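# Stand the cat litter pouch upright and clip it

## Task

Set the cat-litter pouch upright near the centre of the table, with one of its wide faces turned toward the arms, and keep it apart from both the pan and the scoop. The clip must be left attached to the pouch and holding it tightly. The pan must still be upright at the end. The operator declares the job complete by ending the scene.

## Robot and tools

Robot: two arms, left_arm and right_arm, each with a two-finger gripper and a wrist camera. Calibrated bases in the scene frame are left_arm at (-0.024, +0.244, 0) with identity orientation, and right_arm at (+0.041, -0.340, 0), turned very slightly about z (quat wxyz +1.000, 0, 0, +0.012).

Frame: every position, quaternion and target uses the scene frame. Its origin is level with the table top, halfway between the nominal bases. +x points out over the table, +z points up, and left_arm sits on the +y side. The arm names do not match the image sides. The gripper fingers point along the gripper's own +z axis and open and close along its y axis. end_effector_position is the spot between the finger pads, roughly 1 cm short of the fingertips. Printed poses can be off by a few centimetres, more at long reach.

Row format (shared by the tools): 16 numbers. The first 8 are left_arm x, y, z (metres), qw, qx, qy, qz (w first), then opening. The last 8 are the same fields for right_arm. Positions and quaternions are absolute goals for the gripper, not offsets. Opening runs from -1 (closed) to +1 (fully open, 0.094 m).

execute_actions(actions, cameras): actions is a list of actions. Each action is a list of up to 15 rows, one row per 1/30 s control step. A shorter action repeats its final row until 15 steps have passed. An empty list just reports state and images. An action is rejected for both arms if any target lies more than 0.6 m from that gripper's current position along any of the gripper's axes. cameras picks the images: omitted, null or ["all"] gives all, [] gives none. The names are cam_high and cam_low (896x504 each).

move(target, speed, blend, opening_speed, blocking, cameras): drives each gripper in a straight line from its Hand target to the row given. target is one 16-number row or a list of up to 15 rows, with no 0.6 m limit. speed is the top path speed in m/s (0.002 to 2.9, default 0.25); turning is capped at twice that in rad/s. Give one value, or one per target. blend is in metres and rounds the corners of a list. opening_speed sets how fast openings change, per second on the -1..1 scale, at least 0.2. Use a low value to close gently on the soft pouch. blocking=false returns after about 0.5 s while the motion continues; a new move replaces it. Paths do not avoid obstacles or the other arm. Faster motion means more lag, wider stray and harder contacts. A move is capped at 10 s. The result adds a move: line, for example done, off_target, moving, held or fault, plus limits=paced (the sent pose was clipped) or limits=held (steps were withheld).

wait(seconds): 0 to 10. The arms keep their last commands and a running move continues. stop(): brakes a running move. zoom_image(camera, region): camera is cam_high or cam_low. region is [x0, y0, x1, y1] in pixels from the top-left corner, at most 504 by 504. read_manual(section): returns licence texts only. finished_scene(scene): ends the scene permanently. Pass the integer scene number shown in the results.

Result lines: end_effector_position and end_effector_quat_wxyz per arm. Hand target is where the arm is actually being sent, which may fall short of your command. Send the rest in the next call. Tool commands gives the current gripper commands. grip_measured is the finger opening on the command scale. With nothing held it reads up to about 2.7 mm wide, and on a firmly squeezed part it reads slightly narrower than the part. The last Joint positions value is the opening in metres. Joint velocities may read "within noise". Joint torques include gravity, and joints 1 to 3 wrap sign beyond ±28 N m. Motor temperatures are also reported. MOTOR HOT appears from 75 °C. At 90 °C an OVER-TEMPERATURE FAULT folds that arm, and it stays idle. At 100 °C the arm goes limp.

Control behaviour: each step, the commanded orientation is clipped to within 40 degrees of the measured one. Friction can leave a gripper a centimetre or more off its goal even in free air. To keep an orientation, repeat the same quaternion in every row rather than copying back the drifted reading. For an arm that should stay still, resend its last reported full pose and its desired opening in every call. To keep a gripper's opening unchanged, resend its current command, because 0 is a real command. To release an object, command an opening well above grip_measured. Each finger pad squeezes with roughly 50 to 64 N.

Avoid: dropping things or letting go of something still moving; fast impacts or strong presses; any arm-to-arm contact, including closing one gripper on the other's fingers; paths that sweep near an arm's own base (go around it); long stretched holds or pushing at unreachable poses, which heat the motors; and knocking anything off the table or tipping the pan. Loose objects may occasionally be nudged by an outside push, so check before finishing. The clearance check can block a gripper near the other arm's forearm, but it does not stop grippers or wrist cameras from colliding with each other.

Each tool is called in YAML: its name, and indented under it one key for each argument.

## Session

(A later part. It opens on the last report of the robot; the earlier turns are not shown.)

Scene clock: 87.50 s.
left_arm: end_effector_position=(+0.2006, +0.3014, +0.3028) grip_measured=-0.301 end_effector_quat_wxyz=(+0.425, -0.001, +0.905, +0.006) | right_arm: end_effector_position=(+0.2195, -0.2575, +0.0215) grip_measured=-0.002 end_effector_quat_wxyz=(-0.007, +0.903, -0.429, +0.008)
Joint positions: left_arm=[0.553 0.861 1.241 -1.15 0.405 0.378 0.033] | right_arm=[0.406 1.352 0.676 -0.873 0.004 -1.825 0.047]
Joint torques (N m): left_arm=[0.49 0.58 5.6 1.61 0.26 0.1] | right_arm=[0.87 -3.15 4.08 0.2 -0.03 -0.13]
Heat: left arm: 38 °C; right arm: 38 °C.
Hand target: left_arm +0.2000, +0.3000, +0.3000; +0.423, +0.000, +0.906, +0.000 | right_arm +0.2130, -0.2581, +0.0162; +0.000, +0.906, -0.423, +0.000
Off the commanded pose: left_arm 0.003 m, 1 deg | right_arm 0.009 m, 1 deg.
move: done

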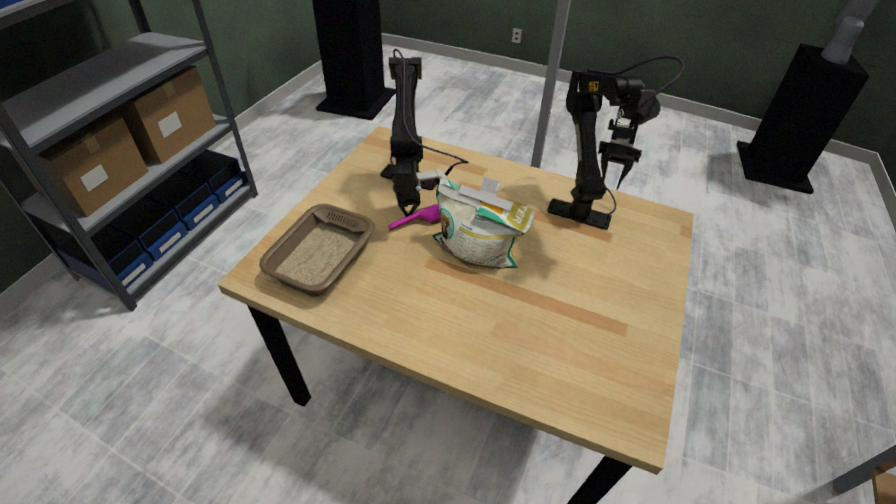

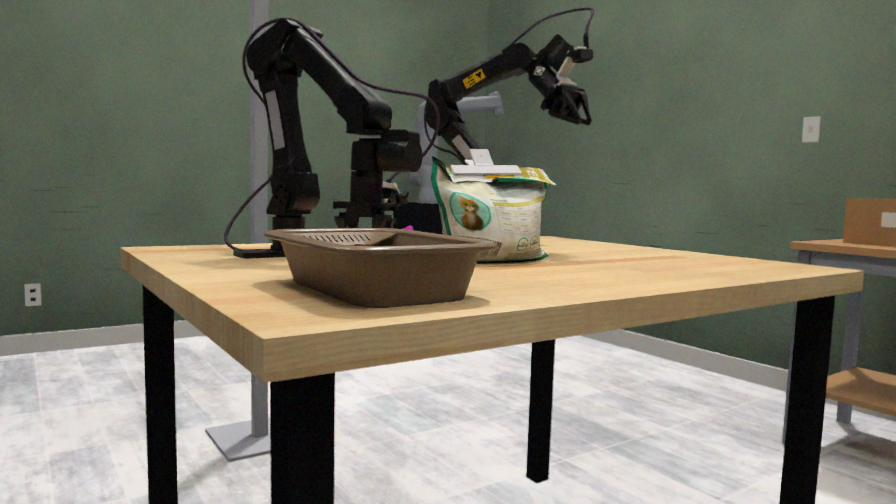

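move:
  target:
    - [0.2, 0.3, 0.3, 0.4226, 0, 0.9063, 0, -0.3, 0.213, -0.262, 0.1, 0, 0.2673, 0.9636, 0, 0]
    - [0.2, 0.3, 0.3, 0.4226, 0, 0.9063, 0, -0.3, 0.246, -0.265, 0.06, 0, 0.2673, 0.9636, 0, 0]
  speed: [0.4,0.2]

zoom_image:
  camera: "cam_high"
  region: [350, 150, 500, 270]

Scene clock: 92.57 s.
left_arm: end_effector_position=(+0.2006, +0.3014, +0.3028) grip_measured=-0.301 end_effector_quat_wxyz=(+0.425, -0.001, +0.905, +0.006) | right_arm: end_effector_position=(+0.2474, -0.2613, +0.0656) grip_measured=-0.002 end_effector_quat_wxyz=(+0.002, +0.267, +0.964, +0.006)
Joint positions: left_arm=[0.553 0.861 1.241 -1.15 0.405 0.378 0.033] | right_arm=[0.328 1.399 0.899 -1.061 -0.008 0.892 0.047]
Joint torques (N m): left_arm=[0.54 0.5 5.74 1.63 0.35 0.03] | right_arm=[-0.76 -3.67 4.37 0.3 0.08 -0.12]
Heat: left arm: 38 °C; right arm: 37 °C.
Hand target: left_arm +0.2000, +0.3000, +0.3000; +0.423, +0.000, +0.906, +0.000 | right_arm +0.2459, -0.2649, +0.0602; +0.000, +0.267, +0.964, +0.000
Off the commanded pose: left_arm 0.003 m, 1 deg | right_arm 0.007 m, 1 deg.
move: done

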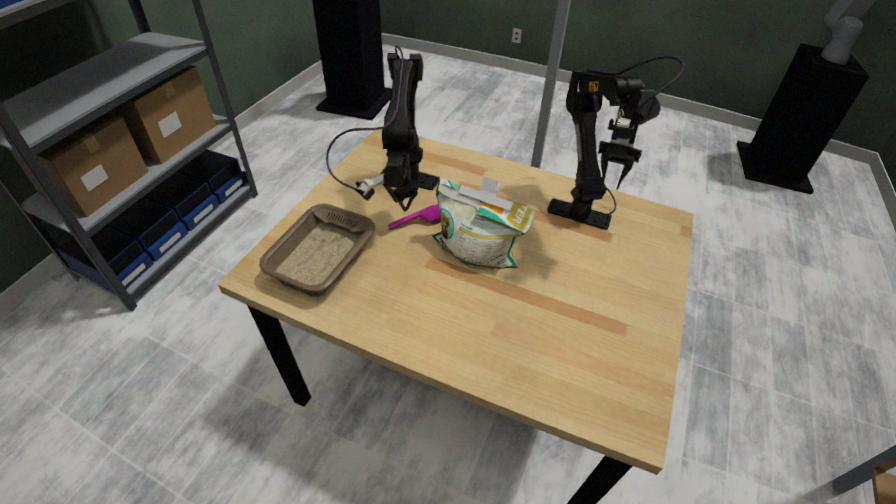

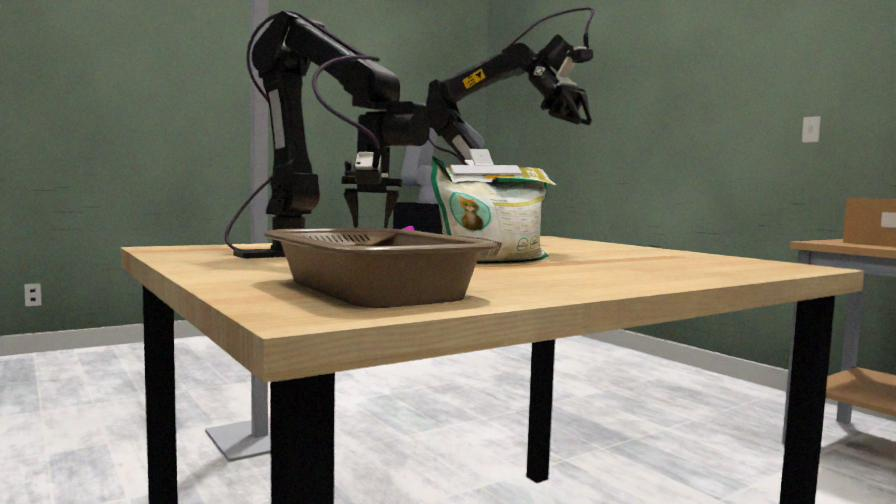

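Scaled by 3.360.

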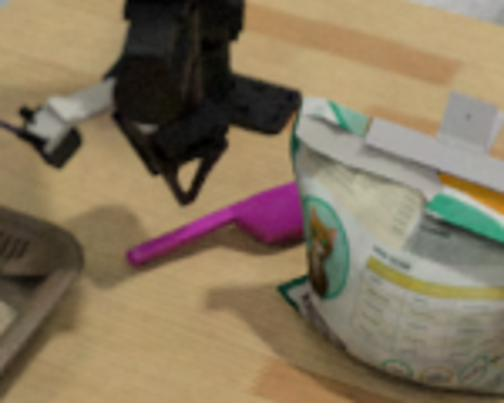

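move:
  target: [0.2, 0.3, 0.3, 0.4226, 0, 0.9063, 0, -0.3, 0.245, -0.268, 0.016, 0, 0.2673, 0.9636, 0, 0]
  speed: 0.05

zoom_image:
  camera: "cam_high"
  region: [350, 150, 500, 270]

Scene clock: 94.20 s.
left_arm: end_effector_position=(+0.2006, +0.3014, +0.3028) grip_measured=-0.301 end_effector_quat_wxyz=(+0.425, -0.001, +0.905, +0.006) | right_arm: end_effector_position=(+0.2471, -0.2638, +0.0216) grip_measured=-0.002 end_effector_quat_wxyz=(+0.002, +0.266, +0.964, +0.007)
Joint positions: left_arm=[0.553 0.861 1.241 -1.15 0.405 0.378 0.033] | right_arm=[0.317 1.459 0.763 -0.864 -0.008 0.88 0.047]
Joint torques (N m): left_arm=[0.44 0.42 5.67 1.58 0.31 0.08] | right_arm=[-0.72 -3.69 4.04 0.28 0.05 -0.08]
Heat: left arm: 38 °C; right arm: 37 °C.
Hand target: left_arm +0.2000, +0.3000, +0.3000; +0.423, +0.000, +0.906, +0.000 | right_arm +0.2449, -0.2680, +0.0163; +0.000, +0.267, +0.964, +0.000
Off the commanded pose: left_arm 0.003 m, 1 deg | right_arm 0.007 m, 1 deg.
move: done

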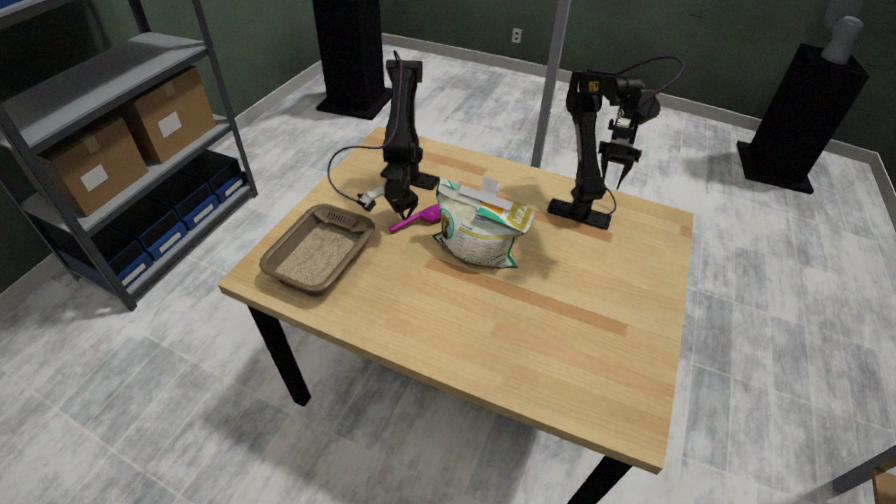

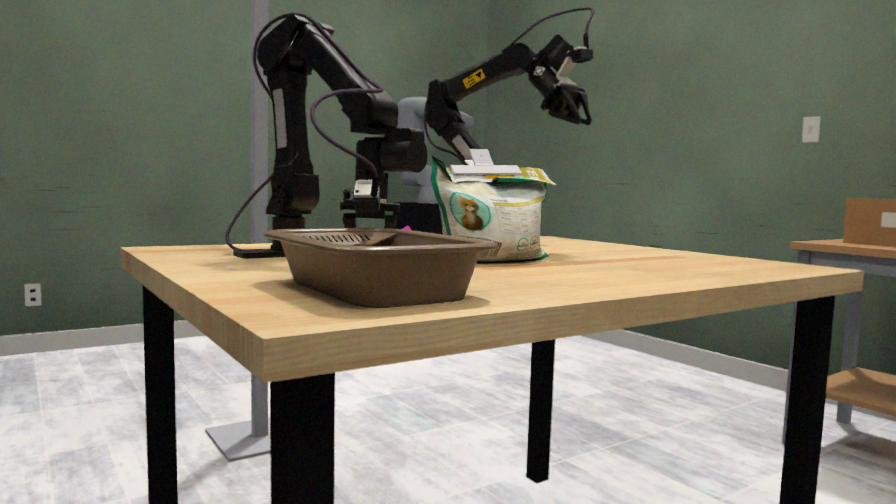

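Scaled by 3.360.

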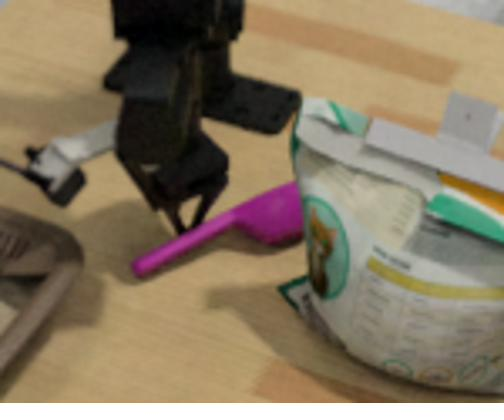

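move:
  target:
    - [0.2, 0.3, 0.3, 0.4226, 0, 0.9063, 0, -0.3, 0.245, -0.268, 0.016, 0, 0.2673, 0.9636, 0, -1]
    - [0.2, 0.3, 0.3, 0.4226, 0, 0.9063, 0, -0.3, 0.245, -0.268, 0.06, 0, 0.2673, 0.9636, 0, -1]
  speed: 0.05
  opening_speed: 1

zoom_image:
  camera: "cam_high"
  region: [350, 150, 500, 270]

Scene clock: 97.07 s.
left_arm: end_effector_position=(+0.2006, +0.3014, +0.3028) grip_measured=-0.301 end_effector_quat_wxyz=(+0.425, -0.001, +0.905, +0.006) | right_arm: end_effector_position=(+0.2377, -0.2672, +0.0504) grip_measured=-0.991 end_effector_quat_wxyz=(-0.015, +0.266, +0.964, -0.005)
Joint positions: left_arm=[0.553 0.861 1.241 -1.15 0.405 0.378 0.033] | right_arm=[0.317 1.413 0.848 -1.036 -0.008 0.88 0]
Joint torques (N m): left_arm=[0.57 0.44 5.61 1.64 0.29 0.07] | right_arm=[-0.75 -5.52 7.82 -0.03 0.01 -0.06]
Heat: left arm: 38 °C; right arm: 37 °C.
Hand target: left_arm +0.2000, +0.3000, +0.3000; +0.423, +0.000, +0.906, +0.000 | right_arm +0.2449, -0.2680, +0.0599; +0.000, +0.268, +0.964, +0.000
Off the commanded pose: left_arm 0.003 m, 1 deg | right_arm 0.012 m, 2 deg.
move: off_target (right_arm)

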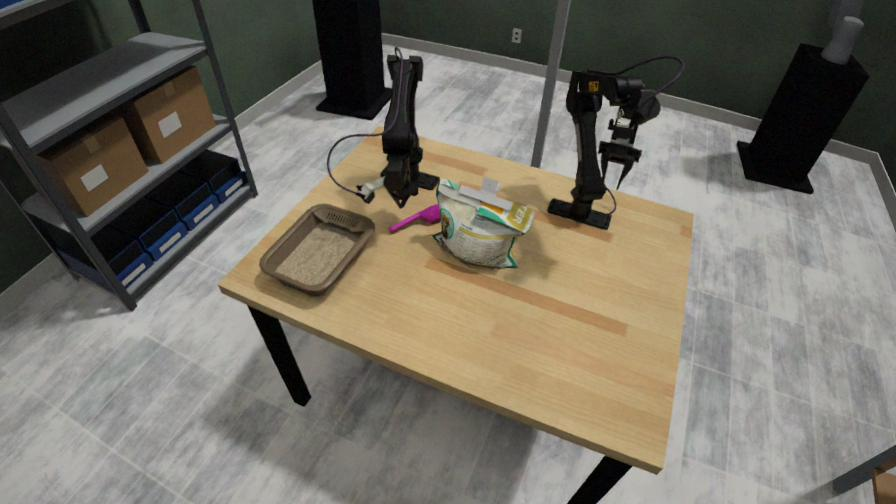

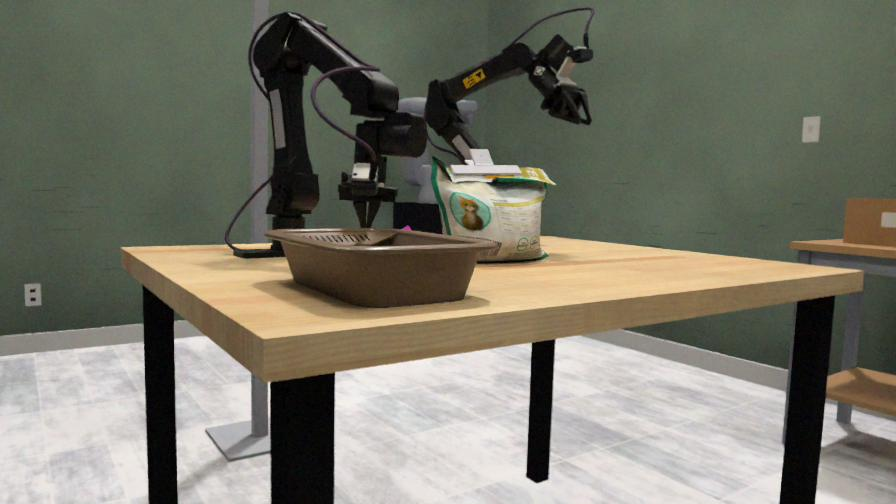

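Scaled by 3.360.

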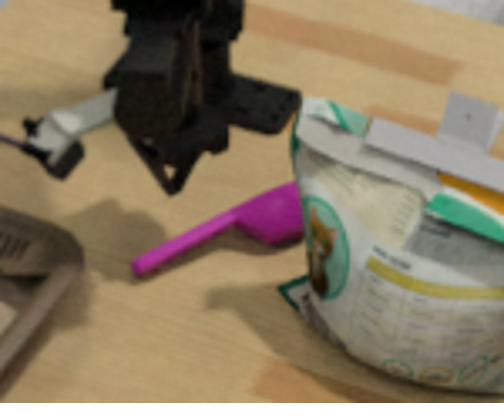

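move:
  target:
    - [0.2, 0.3, 0.3, 0.4226, 0, 0.9063, 0, -0.3, 0.265, -0.26, 0.065, 0, 0.2673, 0.9636, 0, 0.2]
    - [0.2, 0.3, 0.3, 0.4226, 0, 0.9063, 0, -0.3, 0.263, -0.26, 0.014, 0, 0.2673, 0.9636, 0, 0.2]
    - [0.2, 0.3, 0.3, 0.4226, 0, 0.9063, 0, -0.3, 0.263, -0.26, 0.014, 0, 0.2673, 0.9636, 0, -1]
  speed: 0.06
  opening_speed: 1

zoom_image:
  camera: "cam_high"
  region: [350, 150, 500, 270]

Scene clock: 100.63 s.
left_arm: end_effector_position=(+0.2006, +0.3014, +0.3028) grip_measured=-0.301 end_effector_quat_wxyz=(+0.425, -0.001, +0.905, +0.006) | right_arm: end_effector_position=(+0.2658, -0.2571, +0.0197) grip_measured=-0.991 end_effector_quat_wxyz=(+0.003, +0.266, +0.964, +0.007)
Joint positions: left_arm=[0.553 0.861 1.241 -1.15 0.405 0.378 0.033] | right_arm=[0.317 1.539 0.829 -0.847 -0.008 0.88 0]
Joint torques (N m): left_arm=[0.54 0.59 5.7 1.68 0.27 0.07] | right_arm=[-0.2 -4.49 3.93 0.26 0.03 -0.02]
Heat: left arm: 38 °C; right arm: 37 °C.
Hand target: left_arm +0.2000, +0.3000, +0.3000; +0.423, +0.000, +0.906, +0.000 | right_arm +0.2628, -0.2601, +0.0141; +0.000, +0.267, +0.964, +0.000
Off the commanded pose: left_arm 0.003 m, 1 deg | right_arm 0.007 m, 1 deg.
move: done

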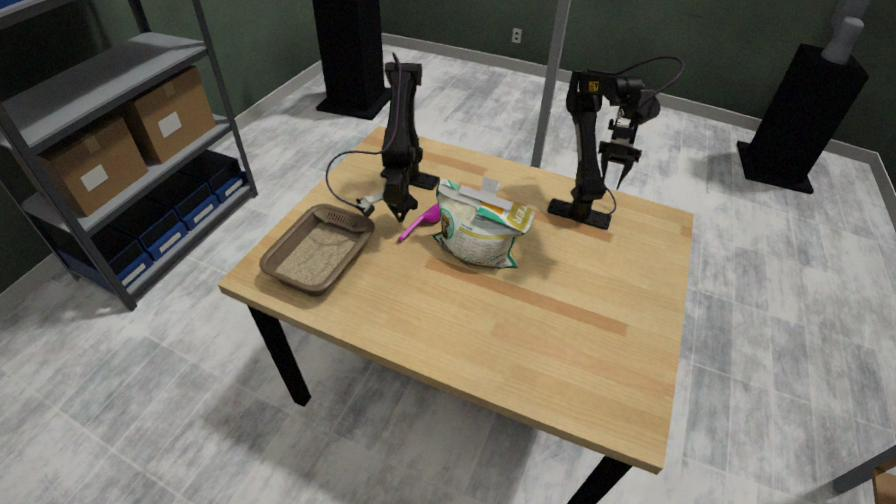

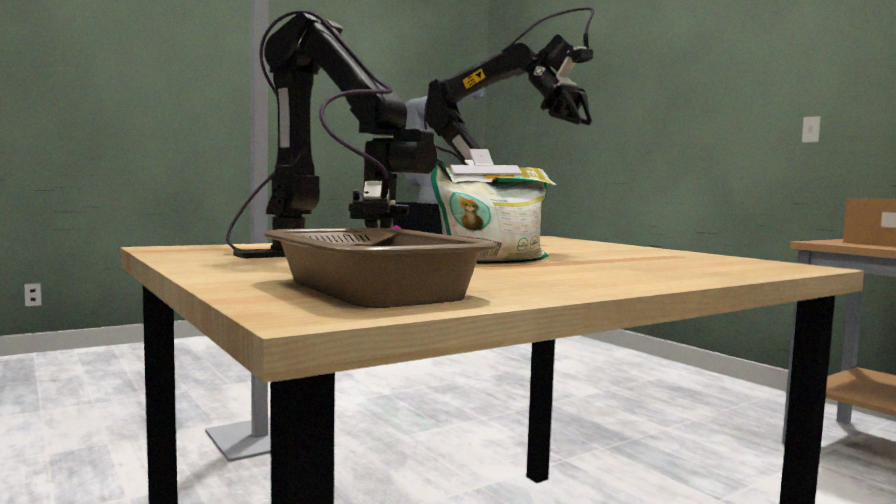

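Scaled by 3.360.

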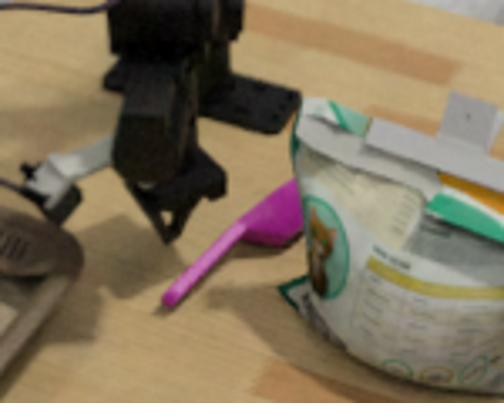

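move:
  target:
    - [0.2, 0.3, 0.3, 0.4226, 0, 0.9063, 0, -0.3, 0.26, -0.26, 0.07, 0, 0.1132, 0.9936, 0, 0.2]
    - [0.2, 0.3, 0.3, 0.4226, 0, 0.9063, 0, -0.3, 0.280, -0.219, 0.07, 0, 0.1132, 0.9936, 0, 0.2]
    - [0.2, 0.3, 0.3, 0.4226, 0, 0.9063, 0, -0.3, 0.280, -0.219, 0.014, 0, 0.1132, 0.9936, 0, 0.2]
  speed: 0.1
  opening_speed: 1

zoom_image:
  camera: "cam_high"
  region: [350, 150, 500, 270]

Scene clock: 104.40 s.
left_arm: end_effector_position=(+0.2006, +0.3014, +0.3028) grip_measured=-0.301 end_effector_quat_wxyz=(+0.425, -0.001, +0.905, +0.006) | right_arm: end_effector_position=(+0.2822, -0.2177, +0.0198) grip_measured=+0.198 end_effector_quat_wxyz=(+0.002, +0.113, +0.994, +0.006)
Joint positions: left_arm=[0.553 0.861 1.241 -1.15 0.405 0.378 0.033] | right_arm=[0.435 1.658 0.951 -0.855 -0.008 0.684 0.056]
Joint torques (N m): left_arm=[0.58 0.62 5.52 1.59 0.33 0.04] | right_arm=[0.46 -5.67 4.16 0.31 0.04 0.04]
Heat: left arm: 38 °C; right arm: 37 °C.
Hand target: left_arm +0.2000, +0.3000, +0.3000; +0.423, +0.000, +0.906, +0.000 | right_arm +0.2799, -0.2190, +0.0142; +0.000, +0.113, +0.994, +0.000
Off the commanded pose: left_arm 0.003 m, 1 deg | right_arm 0.006 m, 1 deg.
move: done

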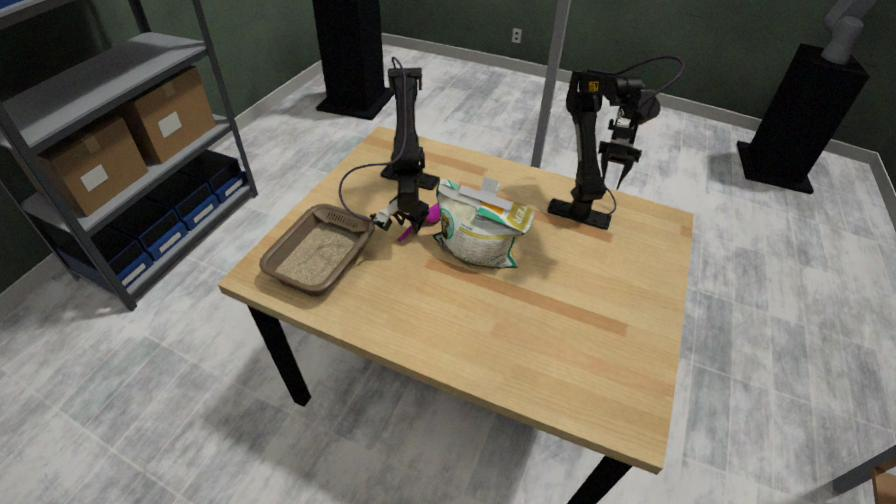

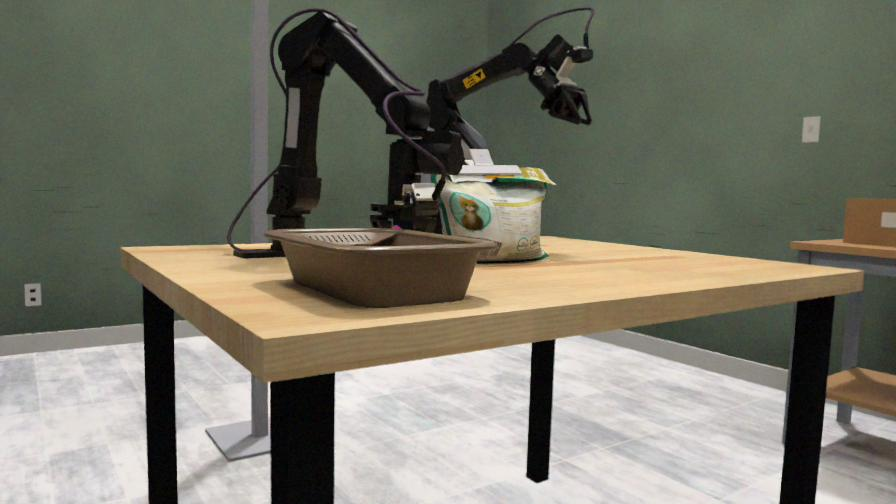

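Scaled by 3.360.

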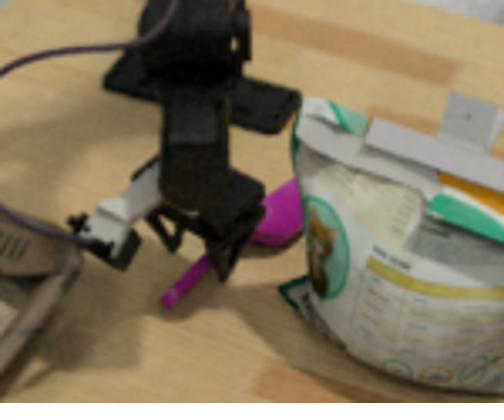

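Now the fingers straddle the handle. Close and pull.

move:
  target:
    - [0.2, 0.3, 0.3, 0.4226, 0, 0.9063, 0, -0.3, 0.280, -0.219, 0.014, 0, 0.1132, 0.9936, 0, -1]
    - [0.2, 0.3, 0.3, 0.4226, 0, 0.9063, 0, -0.3, 0.275, -0.225, 0.03, 0, 0.1132, 0.9936, 0, -1]
    - [0.2, 0.3, 0.3, 0.4226, 0, 0.9063, 0, -0.3, 0.24, -0.285, 0.03, 0, 0.1132, 0.9936, 0, -1]
  speed: 0.08
  opening_speed: 1

zoom_image:
  camera: "cam_high"
  region: [350, 150, 500, 270]

Scene clock: 107.77 s.
left_arm: end_effector_position=(+0.2006, +0.3014, +0.3028) grip_measured=-0.301 end_effector_quat_wxyz=(+0.425, -0.001, +0.905, +0.006) | right_arm: end_effector_position=(+0.2458, -0.2806, +0.0299) grip_measured=-0.746 end_effector_quat_wxyz=(+0.002, +0.113, +0.994, +0.005)
Joint positions: left_arm=[0.553 0.861 1.241 -1.15 0.405 0.378 0.033] | right_arm=[0.246 1.421 0.767 -0.91 -0.007 0.497 0.012]
Joint torques (N m): left_arm=[0.5 0.61 5.74 1.63 0.28 0.05] | right_arm=[-0.76 -5.65 4.27 0.11 0.02 -0.11]
Heat: left arm: 38 °C; right arm: 38 °C.
Hand target: left_arm +0.2000, +0.3000, +0.3000; +0.423, +0.000, +0.906, +0.000 | right_arm +0.2402, -0.2848, +0.0299; +0.000, +0.113, +0.994, +0.000
Off the commanded pose: left_arm 0.003 m, 1 deg | right_arm 0.007 m, 1 deg.
move: done

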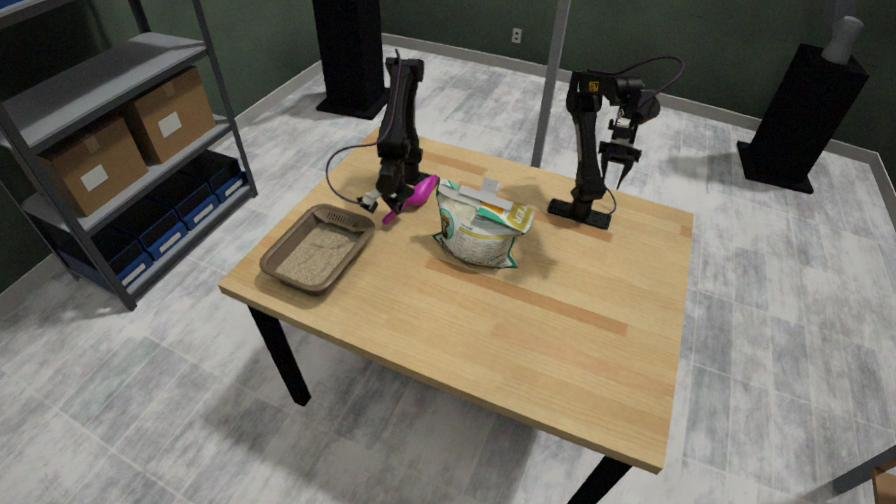

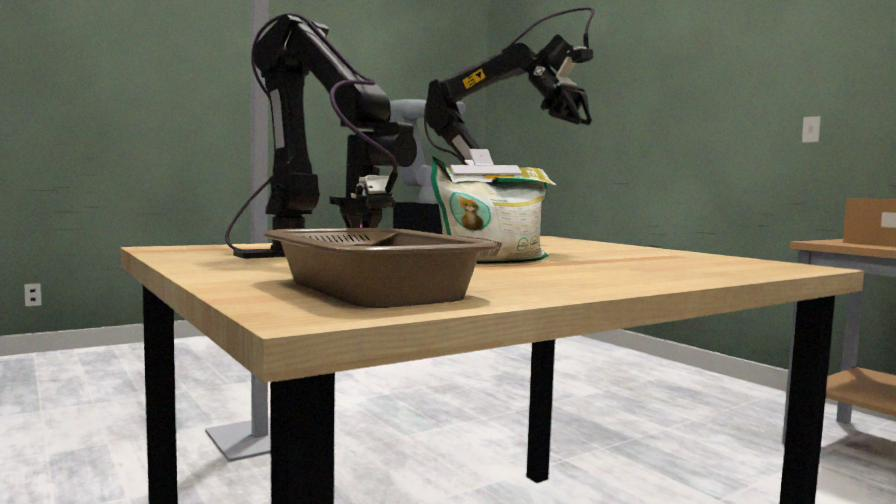

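Scaled by 3.360.

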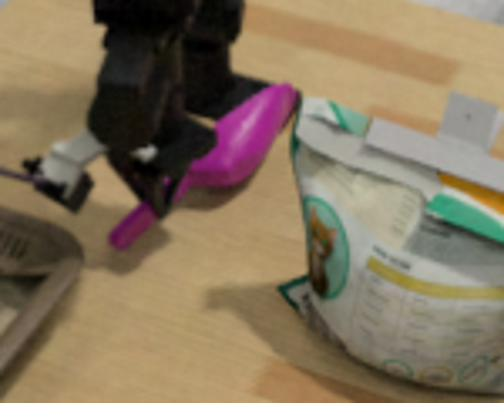

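move:
  target:
    - [0.2, 0.3, 0.3, 0.4226, 0, 0.9063, 0, -0.3, 0.235, -0.292, 0.013, 0, 0.1132, 0.9936, 0, -1]
    - [0.2, 0.3, 0.3, 0.4226, 0, 0.9063, 0, -0.3, 0.235, -0.292, 0.013, 0, 0.1132, 0.9936, 0, 0]
    - [0.2, 0.3, 0.3, 0.4226, 0, 0.9063, 0, -0.3, 0.235, -0.292, 0.15, 0, 0.1132, 0.9936, 0, 0]
  speed: [0.04,0.04,0.15]
  opening_speed: 1

zoom_image:
  camera: "cam_high"
  region: [350, 150, 550, 290]

Scene clock: 111.70 s.
left_arm: end_effector_position=(+0.2006, +0.3014, +0.3028) grip_measured=-0.301 end_effector_quat_wxyz=(+0.425, -0.001, +0.905, +0.006) | right_arm: end_effector_position=(+0.2312, -0.2899, +0.1416) grip_measured=-0.002 end_effector_quat_wxyz=(-0.014, +0.112, +0.994, -0.002)
Joint positions: left_arm=[0.553 0.861 1.241 -1.15 0.405 0.378 0.033] | right_arm=[0.22 1.311 1.135 -1.423 -0.007 0.469 0.047]
Joint torques (N m): left_arm=[0.46 0.49 5.68 1.63 0.31 0.04] | right_arm=[-0.79 -4.3 7.84 0.01 0.05 -0.09]
Heat: left arm: 38 °C; right arm: 38 °C.
Hand target: left_arm +0.2000, +0.3000, +0.3000; +0.423, +0.000, +0.906, +0.000 | right_arm +0.2348, -0.2920, +0.1498; +0.000, +0.113, +0.994, +0.000
Off the commanded pose: left_arm 0.003 m, 1 deg | right_arm 0.009 m, 2 deg.
move: done

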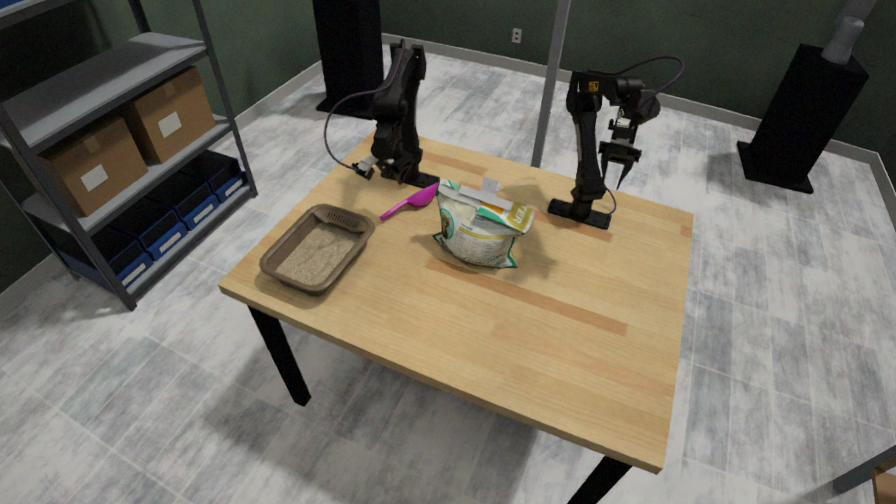

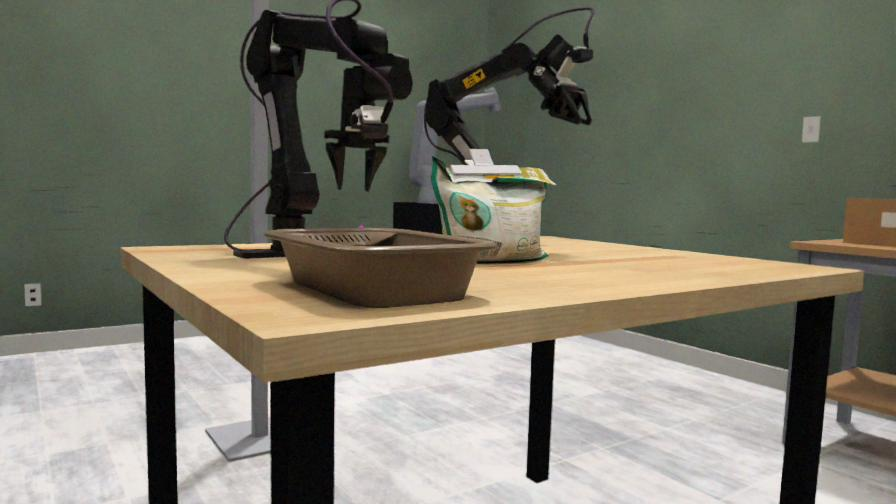

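Scaled by 2.520.

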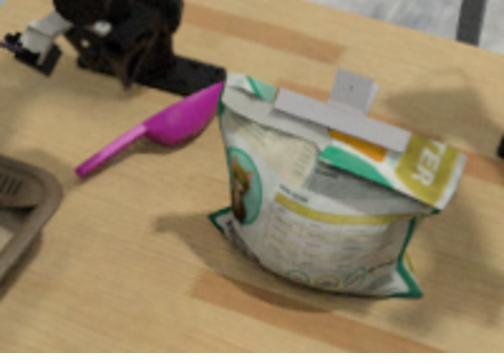

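finished_scene:
  scene: 1

The scene is finished: the task was done.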